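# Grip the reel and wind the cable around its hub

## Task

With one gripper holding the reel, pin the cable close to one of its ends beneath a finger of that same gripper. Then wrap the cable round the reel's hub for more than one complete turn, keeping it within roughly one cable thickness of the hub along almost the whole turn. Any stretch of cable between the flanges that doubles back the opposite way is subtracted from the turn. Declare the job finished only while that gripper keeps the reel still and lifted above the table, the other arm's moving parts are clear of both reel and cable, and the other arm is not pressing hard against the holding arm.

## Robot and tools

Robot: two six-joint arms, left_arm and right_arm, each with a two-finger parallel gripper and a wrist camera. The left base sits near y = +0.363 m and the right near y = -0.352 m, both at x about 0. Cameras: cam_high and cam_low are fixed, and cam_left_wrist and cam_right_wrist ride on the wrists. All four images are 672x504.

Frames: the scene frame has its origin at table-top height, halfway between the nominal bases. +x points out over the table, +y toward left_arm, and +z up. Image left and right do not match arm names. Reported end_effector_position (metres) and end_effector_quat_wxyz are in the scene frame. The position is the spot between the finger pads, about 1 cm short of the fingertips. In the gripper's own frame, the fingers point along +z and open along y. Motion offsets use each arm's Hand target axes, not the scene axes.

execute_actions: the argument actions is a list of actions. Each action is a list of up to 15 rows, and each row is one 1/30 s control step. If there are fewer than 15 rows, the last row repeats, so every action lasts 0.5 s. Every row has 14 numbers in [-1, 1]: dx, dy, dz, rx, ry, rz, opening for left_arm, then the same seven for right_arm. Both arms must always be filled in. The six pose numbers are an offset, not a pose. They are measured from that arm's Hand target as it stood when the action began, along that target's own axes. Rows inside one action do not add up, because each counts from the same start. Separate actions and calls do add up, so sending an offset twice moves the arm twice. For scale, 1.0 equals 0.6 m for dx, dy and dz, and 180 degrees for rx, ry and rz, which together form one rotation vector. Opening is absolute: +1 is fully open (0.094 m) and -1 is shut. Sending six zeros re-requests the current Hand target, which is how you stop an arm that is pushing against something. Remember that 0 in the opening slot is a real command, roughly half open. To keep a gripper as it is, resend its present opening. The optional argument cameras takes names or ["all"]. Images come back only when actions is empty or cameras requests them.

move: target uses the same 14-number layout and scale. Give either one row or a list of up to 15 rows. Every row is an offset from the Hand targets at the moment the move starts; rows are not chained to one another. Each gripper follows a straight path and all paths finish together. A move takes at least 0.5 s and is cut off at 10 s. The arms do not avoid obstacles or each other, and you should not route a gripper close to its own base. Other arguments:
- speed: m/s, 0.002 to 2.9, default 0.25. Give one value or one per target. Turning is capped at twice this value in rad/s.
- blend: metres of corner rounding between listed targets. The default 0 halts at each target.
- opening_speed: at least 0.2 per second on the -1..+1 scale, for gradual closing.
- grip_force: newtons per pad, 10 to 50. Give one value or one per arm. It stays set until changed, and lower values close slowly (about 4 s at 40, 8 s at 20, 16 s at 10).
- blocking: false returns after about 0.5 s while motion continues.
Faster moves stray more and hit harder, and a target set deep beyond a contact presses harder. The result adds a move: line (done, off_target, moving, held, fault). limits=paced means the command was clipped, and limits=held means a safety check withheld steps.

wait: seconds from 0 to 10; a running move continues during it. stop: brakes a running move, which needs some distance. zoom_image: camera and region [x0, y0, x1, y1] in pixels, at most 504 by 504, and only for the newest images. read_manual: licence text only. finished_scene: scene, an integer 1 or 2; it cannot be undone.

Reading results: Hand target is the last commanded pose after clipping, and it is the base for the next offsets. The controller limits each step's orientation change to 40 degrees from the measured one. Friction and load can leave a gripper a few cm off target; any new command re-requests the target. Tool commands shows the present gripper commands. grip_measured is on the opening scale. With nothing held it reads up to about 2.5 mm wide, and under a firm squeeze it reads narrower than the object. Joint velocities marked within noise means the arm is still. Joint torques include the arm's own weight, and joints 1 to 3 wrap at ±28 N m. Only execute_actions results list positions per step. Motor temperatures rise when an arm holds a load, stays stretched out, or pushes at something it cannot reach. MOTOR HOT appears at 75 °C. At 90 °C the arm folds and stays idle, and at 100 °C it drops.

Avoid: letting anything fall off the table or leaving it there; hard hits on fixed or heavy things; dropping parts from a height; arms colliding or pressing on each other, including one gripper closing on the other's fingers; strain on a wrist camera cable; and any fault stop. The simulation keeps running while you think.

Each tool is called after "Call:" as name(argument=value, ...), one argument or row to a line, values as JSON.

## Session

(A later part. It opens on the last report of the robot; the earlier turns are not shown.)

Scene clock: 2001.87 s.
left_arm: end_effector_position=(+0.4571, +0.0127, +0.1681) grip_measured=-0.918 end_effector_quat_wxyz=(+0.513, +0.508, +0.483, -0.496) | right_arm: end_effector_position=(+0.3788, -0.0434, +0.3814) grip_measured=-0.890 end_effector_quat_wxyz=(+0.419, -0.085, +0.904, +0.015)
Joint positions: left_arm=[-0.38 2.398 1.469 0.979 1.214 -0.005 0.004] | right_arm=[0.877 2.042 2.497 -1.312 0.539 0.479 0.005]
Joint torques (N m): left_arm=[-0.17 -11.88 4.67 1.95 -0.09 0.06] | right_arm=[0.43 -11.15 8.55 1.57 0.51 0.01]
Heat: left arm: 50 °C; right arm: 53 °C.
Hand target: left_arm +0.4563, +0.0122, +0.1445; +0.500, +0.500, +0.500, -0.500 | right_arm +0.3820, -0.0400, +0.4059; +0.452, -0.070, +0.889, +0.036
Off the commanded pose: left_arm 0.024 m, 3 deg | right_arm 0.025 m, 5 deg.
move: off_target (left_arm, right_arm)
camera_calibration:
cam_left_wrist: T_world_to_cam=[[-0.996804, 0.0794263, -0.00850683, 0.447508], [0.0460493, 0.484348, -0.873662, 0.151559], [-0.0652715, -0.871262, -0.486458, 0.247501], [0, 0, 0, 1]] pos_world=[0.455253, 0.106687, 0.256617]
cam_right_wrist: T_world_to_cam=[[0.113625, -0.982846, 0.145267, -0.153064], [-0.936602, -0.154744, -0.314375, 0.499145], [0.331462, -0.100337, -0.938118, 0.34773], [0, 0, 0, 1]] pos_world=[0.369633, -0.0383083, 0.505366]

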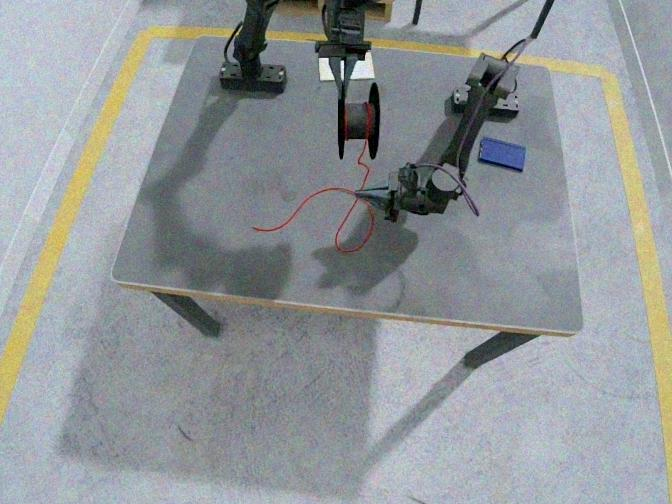

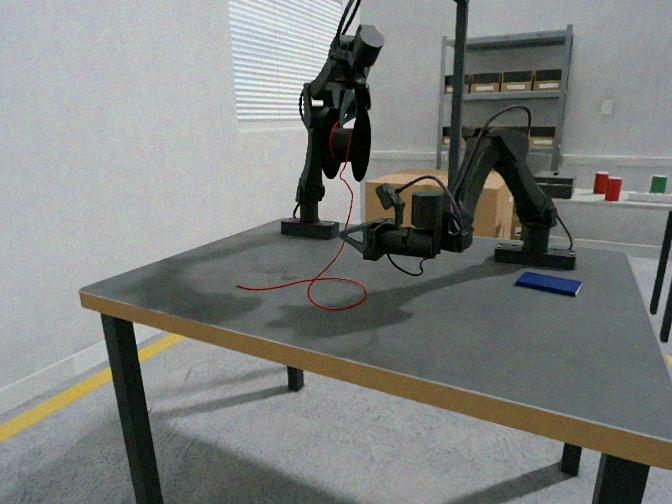

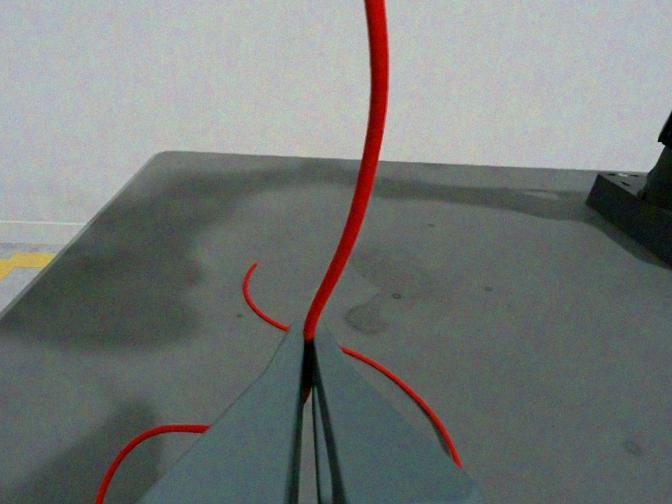

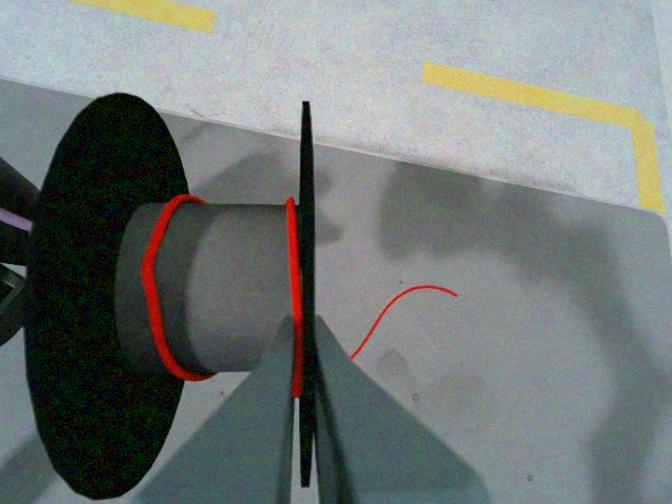

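Call:
move(
  target=[0.05,0,0,0,0,0,-1,0,0,0,0,0,0,-1],
  speed=0.08,
  cameras=["cam_low","cam_right_wrist","cam_left_wrist"],
)

Call:
zoom_image(
  camera="cam_low",
  region=[290, 80, 410, 200],
)

Call:
zoom_image(
  camera="cam_right_wrist",
  region=[100, 160, 340, 400],
)

Scene clock: 2008.73 s.
left_arm: end_effector_position=(+0.4572, +0.0127, +0.1438) grip_measured=-0.918 end_effector_quat_wxyz=(+0.520, +0.511, +0.475, -0.492) | right_arm: end_effector_position=(+0.3744, -0.0464, +0.3760) grip_measured=-0.890 end_effector_quat_wxyz=(+0.406, -0.093, +0.909, +0.008)
Joint positions: left_arm=[-0.38 2.469 1.469 1.074 1.214 -0.005 0.004] | right_arm=[0.877 2.042 2.497 -1.345 0.53 0.476 0.005]
Joint torques (N m): left_arm=[-0.16 -11.47 4.53 1.81 -0.11 0.06] | right_arm=[0.57 -11.26 8.43 1.83 0.57 0.05]
Heat: left arm: 50 °C; right arm: 53 °C.
Hand target: left_arm +0.4563, +0.0122, +0.1146; +0.500, +0.500, +0.500, -0.500 | right_arm +0.3820, -0.0400, +0.4059; +0.452, -0.070, +0.888, +0.036
Off the commanded pose: left_arm 0.029 m, 4 deg | right_arm 0.032 m, 7 deg.
move: off_target (left_arm, right_arm)
camera_calibration:
cam_left_wrist: T_world_to_cam=[[-0.996351, 0.0791754, -0.0318766, 0.450655], [0.0659339, 0.476825, -0.876522, 0.121626], [-0.0541994, -0.875425, -0.480305, 0.229679], [0, 0, 0, 1]] pos_world=[0.45344, 0.107392, 0.231289]
cam_right_wrist: T_world_to_cam=[[0.125724, -0.978318, 0.164585, -0.166292], [-0.943292, -0.169265, -0.28557, 0.483773], [0.307236, -0.119348, -0.94412, 0.354233], [0, 0, 0, 1]] pos_world=[0.368413, -0.0385229, 0.499958]
Images, in order (width x height): cam_low 672x504, cam_left_wrist 672x504, cam_right_wrist 672x504.

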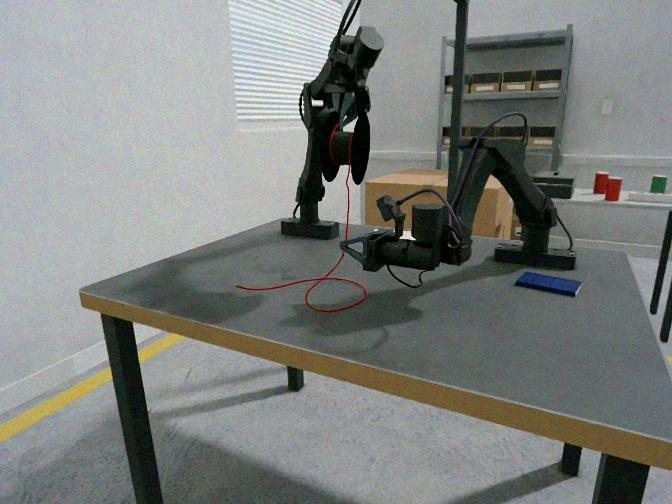

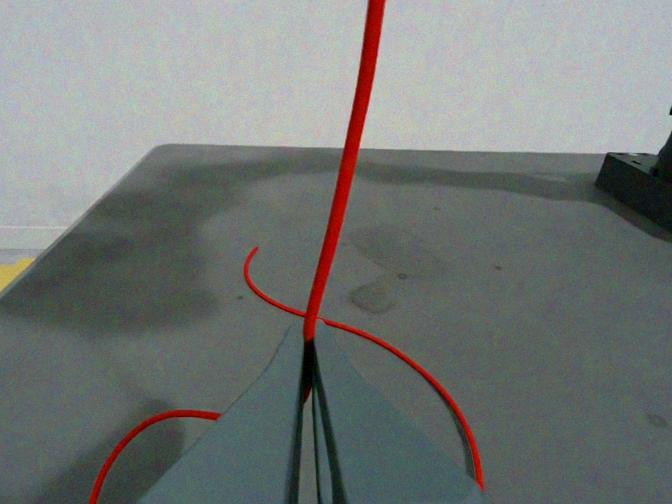

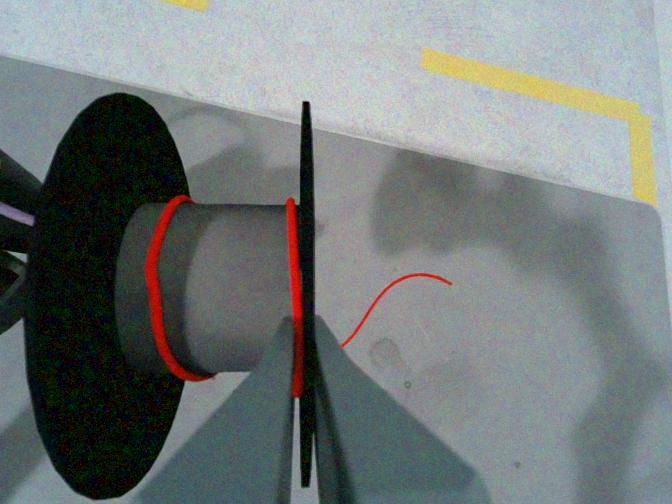

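Scaled by 4.200 from the camera's 672x504 image, which has a finer 960x720 frame.

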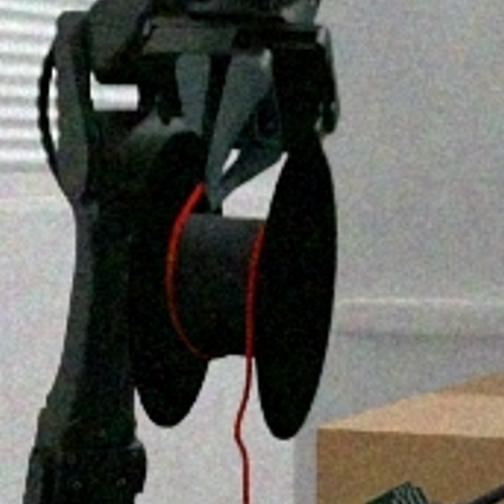

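Scaled by 2.100 from the camera's 672x504 image, which has a finer 960x720 frame.

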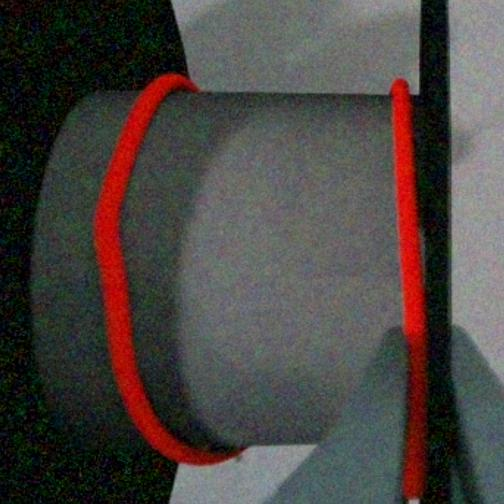

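Call:
move(
  target=[-0.07,0,0,0,0,0,-1,0,0,0,0,0,0,-1],
  speed=0.06,
  cameras=["cam_low","cam_right_wrist"],
)

Call:
zoom_image(
  camera="cam_low",
  region=[290, 80, 410, 200],
)

Call:
zoom_image(
  camera="cam_right_wrist",
  region=[100, 160, 340, 400],
)

Scene clock: 2020.70 s.
left_arm: end_effector_position=(+0.4575, +0.0126, +0.1513) grip_measured=-0.918 end_effector_quat_wxyz=(+0.501, +0.501, +0.496, -0.503) | right_arm: end_effector_position=(+0.3757, -0.0447, +0.3777) grip_measured=-0.890 end_effector_quat_wxyz=(+0.410, -0.091, +0.908, +0.012)
Joint positions: left_arm=[-0.38 2.431 1.469 0.98 1.214 -0.014 0.004] | right_arm=[0.877 2.042 2.497 -1.333 0.53 0.476 0.005]
Joint torques (N m): left_arm=[-0.21 -17.06 4.89 1.74 -0.08 0.11] | right_arm=[0.53 -11.12 8.42 1.71 0.58 0.04]
Heat: left arm: 49 °C; right arm: 53 °C.
Hand target: left_arm +0.4563, +0.0122, +0.1566; +0.500, +0.500, +0.500, -0.500 | right_arm +0.3820, -0.0400, +0.4059; +0.452, -0.070, +0.889, +0.036
Off the commanded pose: left_arm 0.005 m, 1 deg | right_arm 0.029 m, 7 deg.
move: off_target (right_arm)
camera_calibration:
cam_right_wrist: T_world_to_cam=[[0.12482, -0.979804, 0.156215, -0.161646], [-0.94104, -0.166806, -0.294313, 0.48838], [0.314427, -0.110268, -0.942856, 0.35283], [0, 0, 0, 1]] pos_world=[0.368822, -0.0380115, 0.501656]
Images, in order (width x height): cam_low 672x504, cam_right_wrist 672x504.

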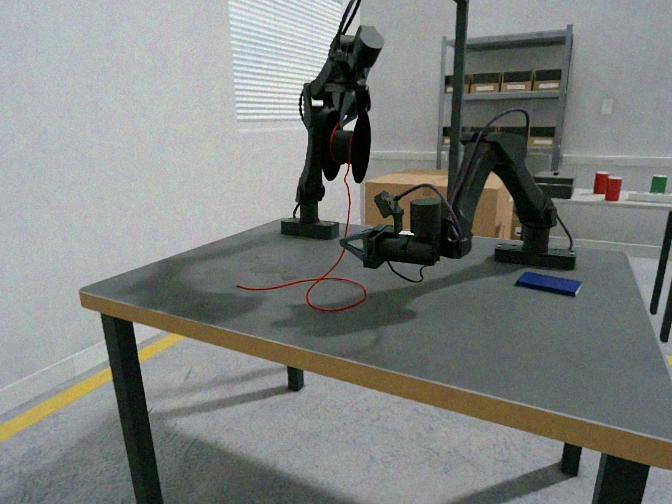

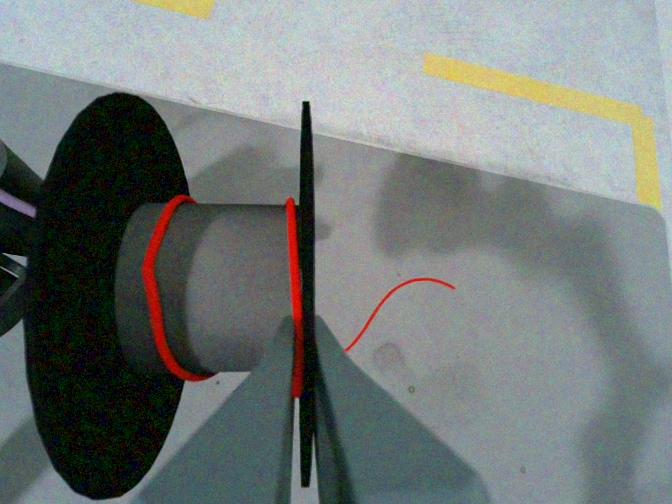

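Scaled by 4.200 from the camera's 672x504 image, which has a finer 960x720 frame.

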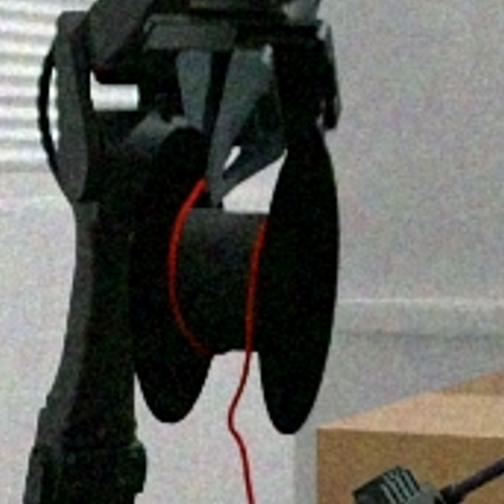

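Scaled by 2.100 from the camera's 672x504 image, which has a finer 960x720 frame.

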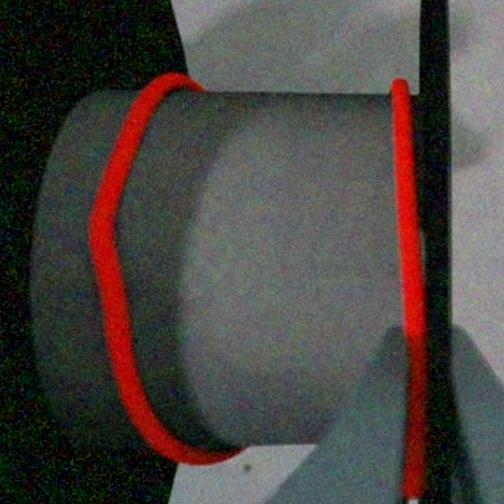

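Call:
move(
  target=[0,0,0,0,0,0,-0.4,0,0,0,0,0,0,-1],
  opening_speed=0.5,
  cameras=["all"],
)

Scene clock: 2045.20 s.
left_arm: end_effector_position=(+0.4576, +0.0125, +0.1504) grip_measured=-0.402 end_effector_quat_wxyz=(+0.498, +0.500, +0.498, -0.504) | right_arm: end_effector_position=(+0.3761, -0.0442, +0.3782) grip_measured=-0.890 end_effector_quat_wxyz=(+0.411, -0.091, +0.907, +0.013)
Joint positions: left_arm=[-0.38 2.431 1.469 0.973 1.214 -0.014 0.028] | right_arm=[0.877 2.042 2.497 -1.329 0.53 0.476 0.005]
Joint torques (N m): left_arm=[-0.21 -17.11 5 1.8 -0.07 0.1] | right_arm=[0.65 -11.07 8.36 1.66 0.63 0.09]
Motor temperatures (°C): left_arm=[29 56 41 44 28 27 31] | right_arm=[27 42 48 56 30 28 32]
Heat: left arm: 56 °C; right arm: 56 °C.
Hand target: left_arm +0.4563, +0.0122, +0.1566; +0.500, +0.500, +0.500, -0.500 | right_arm +0.3819, -0.0400, +0.4059; +0.452, -0.070, +0.889, +0.036
Off the commanded pose: left_arm 0.006 m, 0 deg | right_arm 0.029 m, 6 deg.
move: off_target (right_arm)
camera_calibration:
cam_left_wrist: T_world_to_cam=[[-0.996169, 0.0792935, 0.0368699, 0.440822], [0.00738163, 0.496375, -0.868077, 0.152744], [-0.0871342, -0.864479, -0.495059, 0.24992], [0, 0, 0, 1]] pos_world=[0.459782, 0.105278, 0.240065]
cam_right_wrist: T_world_to_cam=[[0.124371, -0.980257, 0.153714, -0.160247], [-0.940295, -0.165903, -0.297188, 0.489874], [0.316823, -0.107575, -0.942365, 0.352347], [0, 0, 0, 1]] pos_world=[0.368925, -0.0379083, 0.502256]

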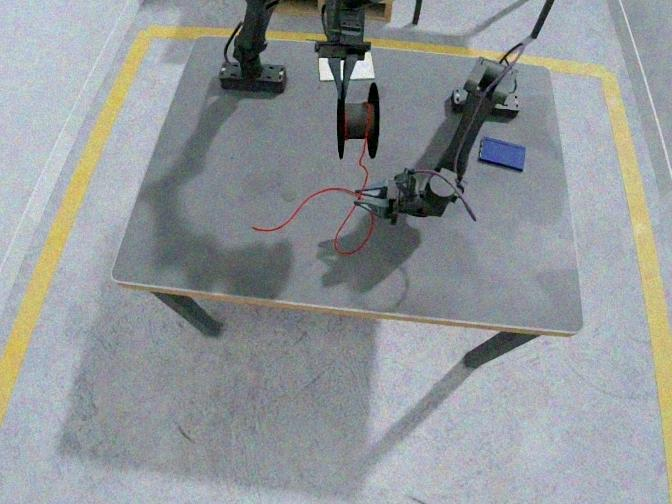

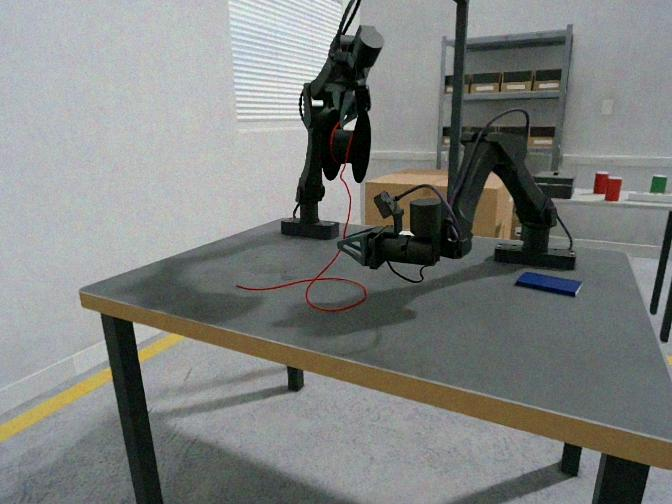

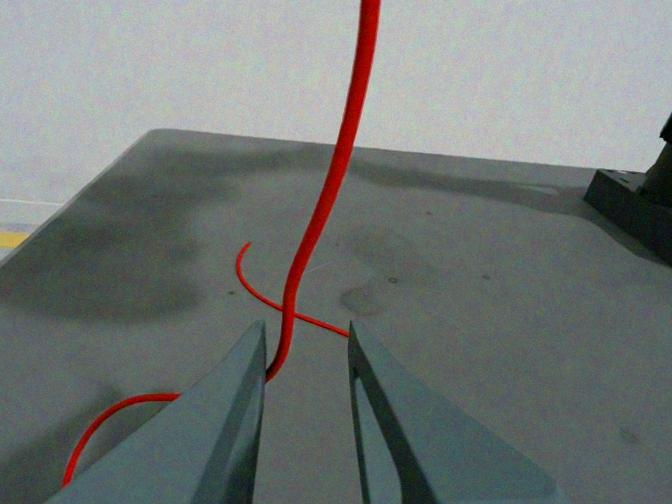

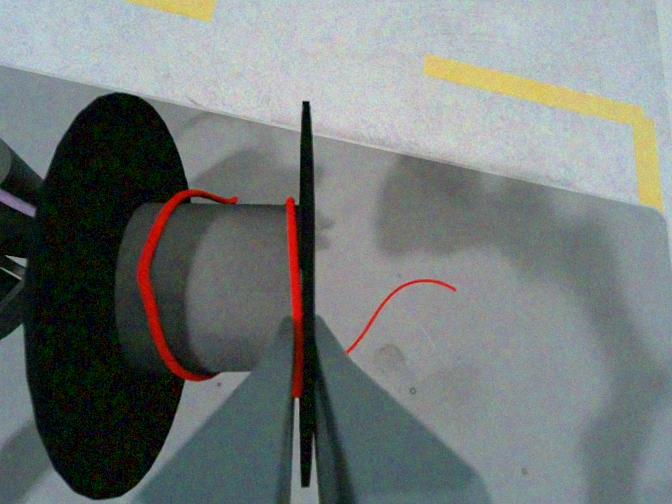

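Call:
zoom_image(
  camera="cam_right_wrist",
  region=[60, 140, 340, 400],
)

Call:
zoom_image(
  camera="cam_low",
  region=[290, 90, 410, 210],
)

Call:
zoom_image(
  camera="cam_high",
  region=[310, 60, 410, 180],
)

Scaled by 1.800 from the camera's 672x504 image, which has a finer 960x720 frame.

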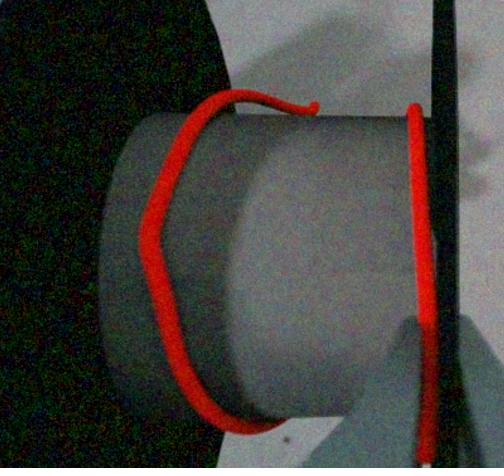

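Scaled by 4.200 from the camera's 672x504 image, which has a finer 960x720 frame.

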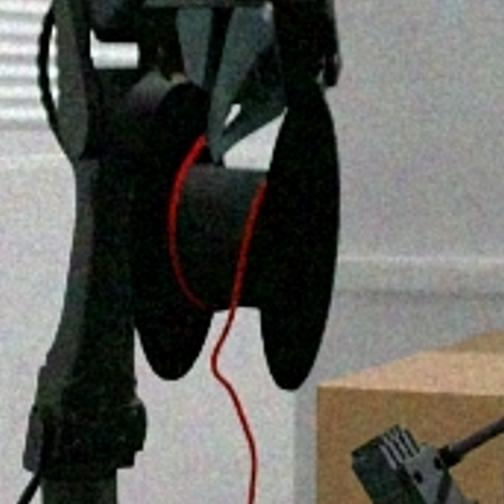

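Scaled by 4.200 from the camera's 672x504 image, which has a finer 960x720 frame.

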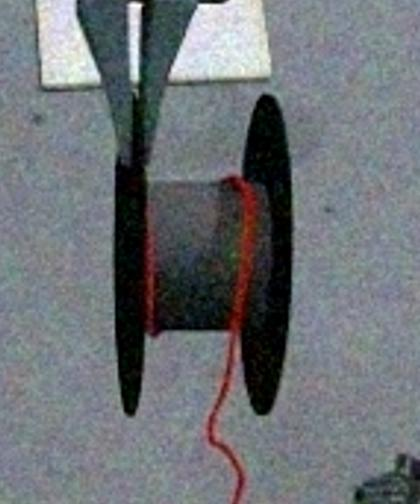

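Call:
move(
  target=[0,0,-0.25,0,0,0,-0.2,0,0,0,0,0,0,-1],
  opening_speed=0.5,
  speed=0.1,
  cameras=["all"],
)

Scene clock: 2059.10 s.
left_arm: end_effector_position=(+0.4611, +0.1623, +0.1489) grip_measured=-0.202 end_effector_quat_wxyz=(+0.498, +0.494, +0.507, -0.502) | right_arm: end_effector_position=(+0.3762, -0.0442, +0.3783) grip_measured=-0.890 end_effector_quat_wxyz=(+0.411, -0.091, +0.907, +0.013)
Joint positions: left_arm=[-0.063 2.348 1.301 1.043 1.516 -0.014 0.038] | right_arm=[0.877 2.042 2.497 -1.329 0.53 0.476 0.005]
Joint torques (N m): left_arm=[-0.05 -16.05 4.19 1.79 0.12 0.05] | right_arm=[0.61 -11.19 8.5 1.74 0.55 0.08]
Motor temperatures (°C): left_arm=[29 57 41 43 28 27 30] | right_arm=[27 42 48 56 30 28 32]
Heat: left arm: 57 °C; right arm: 56 °C.
Hand target: left_arm +0.4563, +0.1621, +0.1566; +0.500, +0.500, +0.500, -0.500 | right_arm +0.3820, -0.0400, +0.4059; +0.452, -0.070, +0.889, +0.036
Off the commanded pose: left_arm 0.009 m, 1 deg | right_arm 0.028 m, 6 deg.
move: off_target (right_arm)
camera_calibration:
cam_left_wrist: T_world_to_cam=[[-0.996616, 0.0639339, 0.0516705, 0.432958], [-0.0128294, 0.499895, -0.865991, 0.0855879], [-0.081196, -0.863723, -0.497383, 0.376436], [0, 0, 0, 1]] pos_world=[0.463156, 0.254671, 0.23898]
cam_right_wrist: T_world_to_cam=[[0.124327, -0.980306, 0.153435, -0.159995], [-0.940227, -0.165802, -0.29746, 0.490006], [0.317042, -0.107282, -0.942324, 0.352268], [0, 0, 0, 1]] pos_world=[0.368925, -0.037808, 0.502256]

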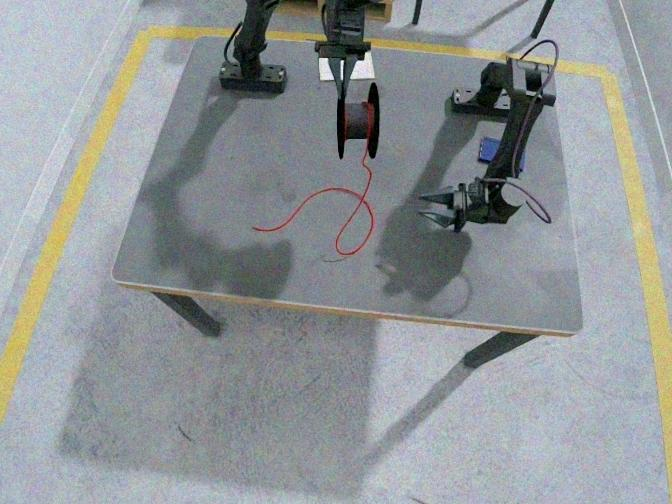

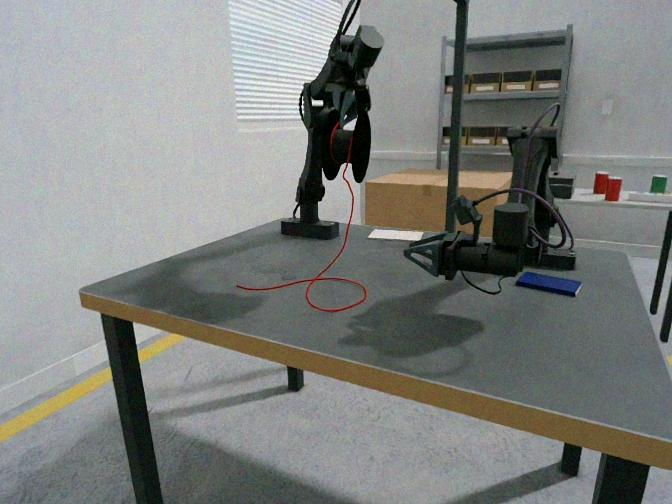

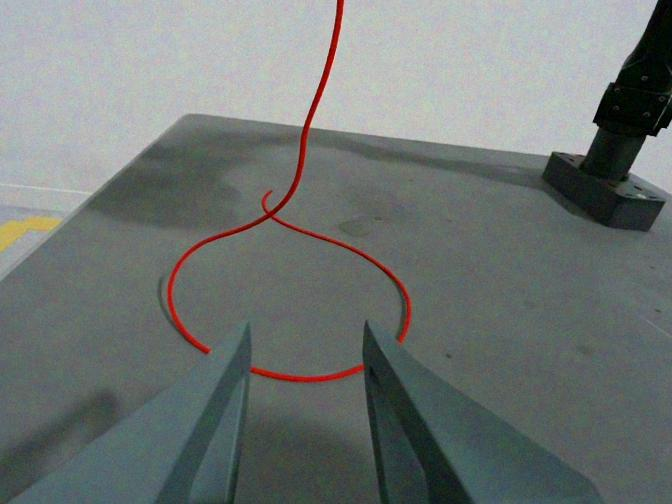

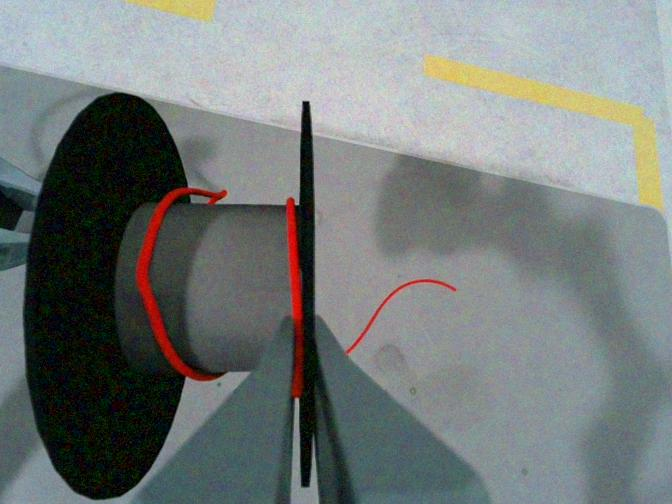

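Call:
zoom_image(
  camera="cam_right_wrist",
  region=[90, 150, 340, 400],
)

Call:
zoom_image(
  camera="cam_low",
  region=[290, 90, 410, 210],
)

Call:
zoom_image(
  camera="cam_high",
  region=[310, 60, 410, 180],
)

Scaled by 2.016 from the camera's 672x504 image, which has a finer 960x720 frame.

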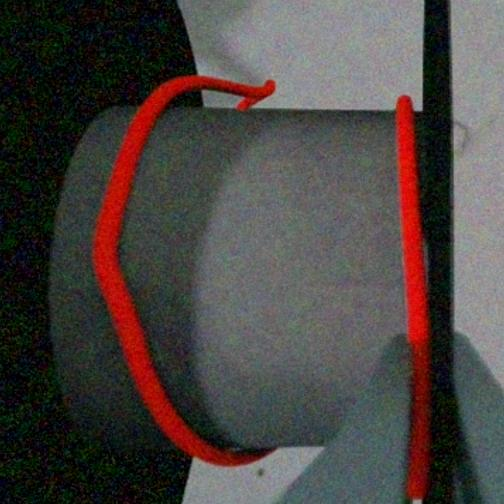

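Scaled by 4.200 from the camera's 672x504 image, which has a finer 960x720 frame.

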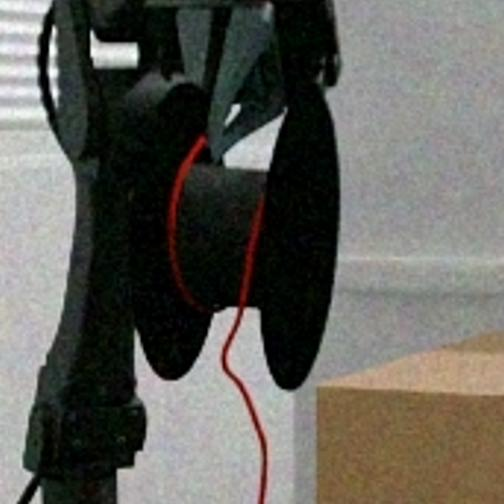

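Scaled by 4.200 from the camera's 672x504 image, which has a finer 960x720 frame.

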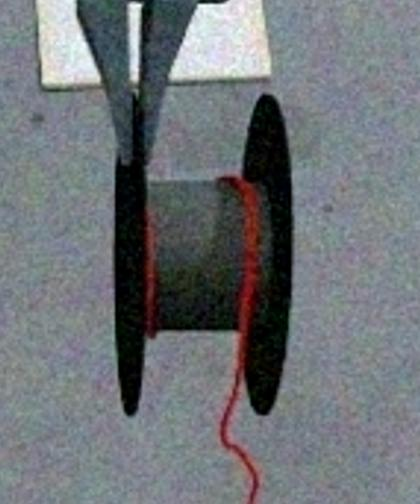

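Call:
wait(
  seconds=0,
  cameras=["cam_right_wrist", "cam_low"],
)

Call:
zoom_image(
  camera="cam_right_wrist",
  region=[90, 150, 340, 400],
)

Scene clock: 2100.87 s.
left_arm: end_effector_position=(+0.4610, +0.1623, +0.1489) grip_measured=-0.202 end_effector_quat_wxyz=(+0.497, +0.494, +0.506, -0.503) | right_arm: end_effector_position=(+0.3762, -0.0442, +0.3783) grip_measured=-0.890 end_effector_quat_wxyz=(+0.411, -0.091, +0.907, +0.013)
Joint positions: left_arm=[-0.063 2.348 1.301 1.043 1.517 -0.014 0.038] | right_arm=[0.877 2.042 2.497 -1.329 0.53 0.476 0.005]
Joint torques (N m): left_arm=[0.03 -16.03 4.19 1.82 0.09 0.06] | right_arm=[0.49 -11.14 8.73 1.69 0.59 0.05]
Motor temperatures (°C): left_arm=[29 56 40 43 28 27 29] | right_arm=[27 42 48 57 30 28 32]
Heat: left arm: 56 °C; right arm: 57 °C.
Hand target: left_arm +0.4563, +0.1621, +0.1566; +0.500, +0.500, +0.500, -0.500 | right_arm +0.3820, -0.0400, +0.4059; +0.452, -0.070, +0.889, +0.036
Tool commands: left_gripper/opening=-0.2 right_gripper/opening=-1.0
Off the commanded pose: left_arm 0.009 m, 1 deg | right_arm 0.028 m, 6 deg.
camera_calibration:
cam_right_wrist: T_world_to_cam=[[0.124327, -0.980306, 0.153435, -0.159995], [-0.940227, -0.165802, -0.29746, 0.490006], [0.317042, -0.107282, -0.942324, 0.352268], [0, 0, 0, 1]] pos_world=[0.368925, -0.037808, 0.502256]
Images, in order (width x height): cam_low 672x504, cam_right_wrist 672x504.

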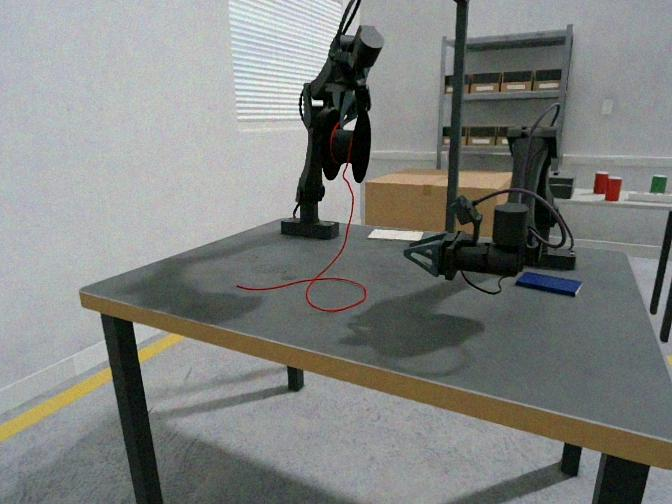

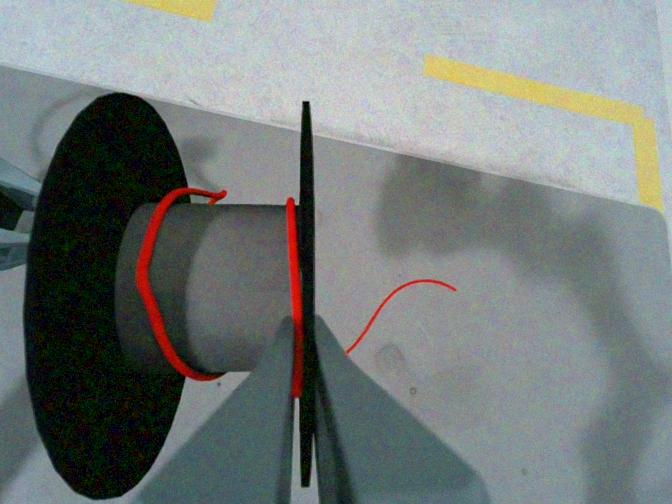

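Scaled by 2.016 from the camera's 672x504 image, which has a finer 960x720 frame.

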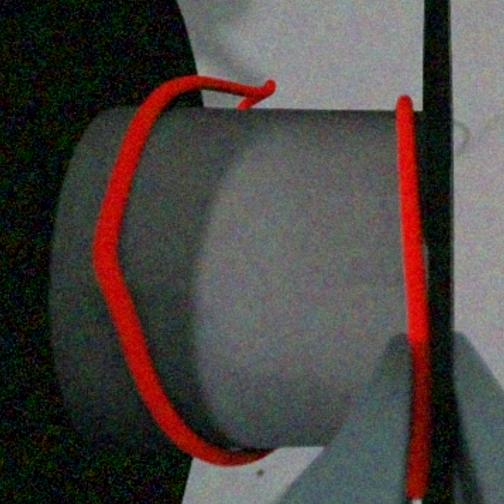

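Call:
zoom_image(
  camera="cam_low",
  region=[322, 116, 372, 186],
)

Call:
zoom_image(
  camera="cam_right_wrist",
  region=[120, 170, 240, 290],
)

Call:
zoom_image(
  camera="cam_right_wrist",
  region=[130, 290, 260, 400],
)

Scaled by 7.200 from the camera's 672x504 image, which has a finer 960x720 frame.

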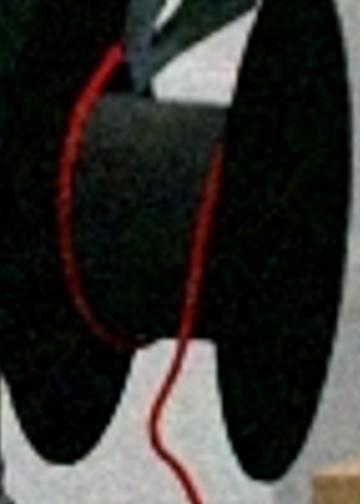

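Scaled by 4.200 from the camera's 672x504 image, which has a finer 960x720 frame.

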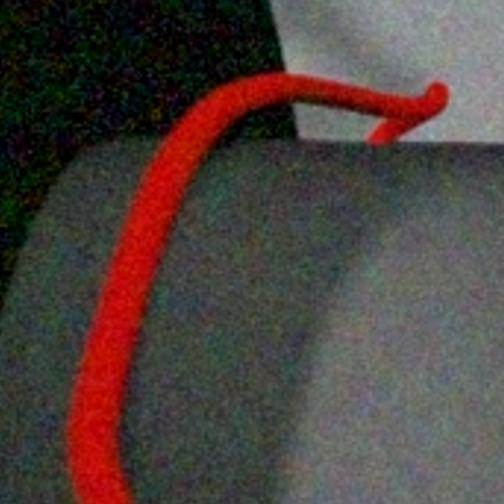

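Scaled by 3.877 from the camera's 672x504 image, which has a finer 960x720 frame.

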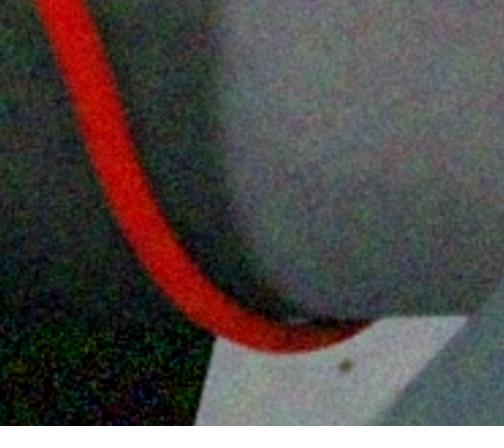

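Call:
finished_scene(
  scene=1,
)

The scene is finished: the task was done.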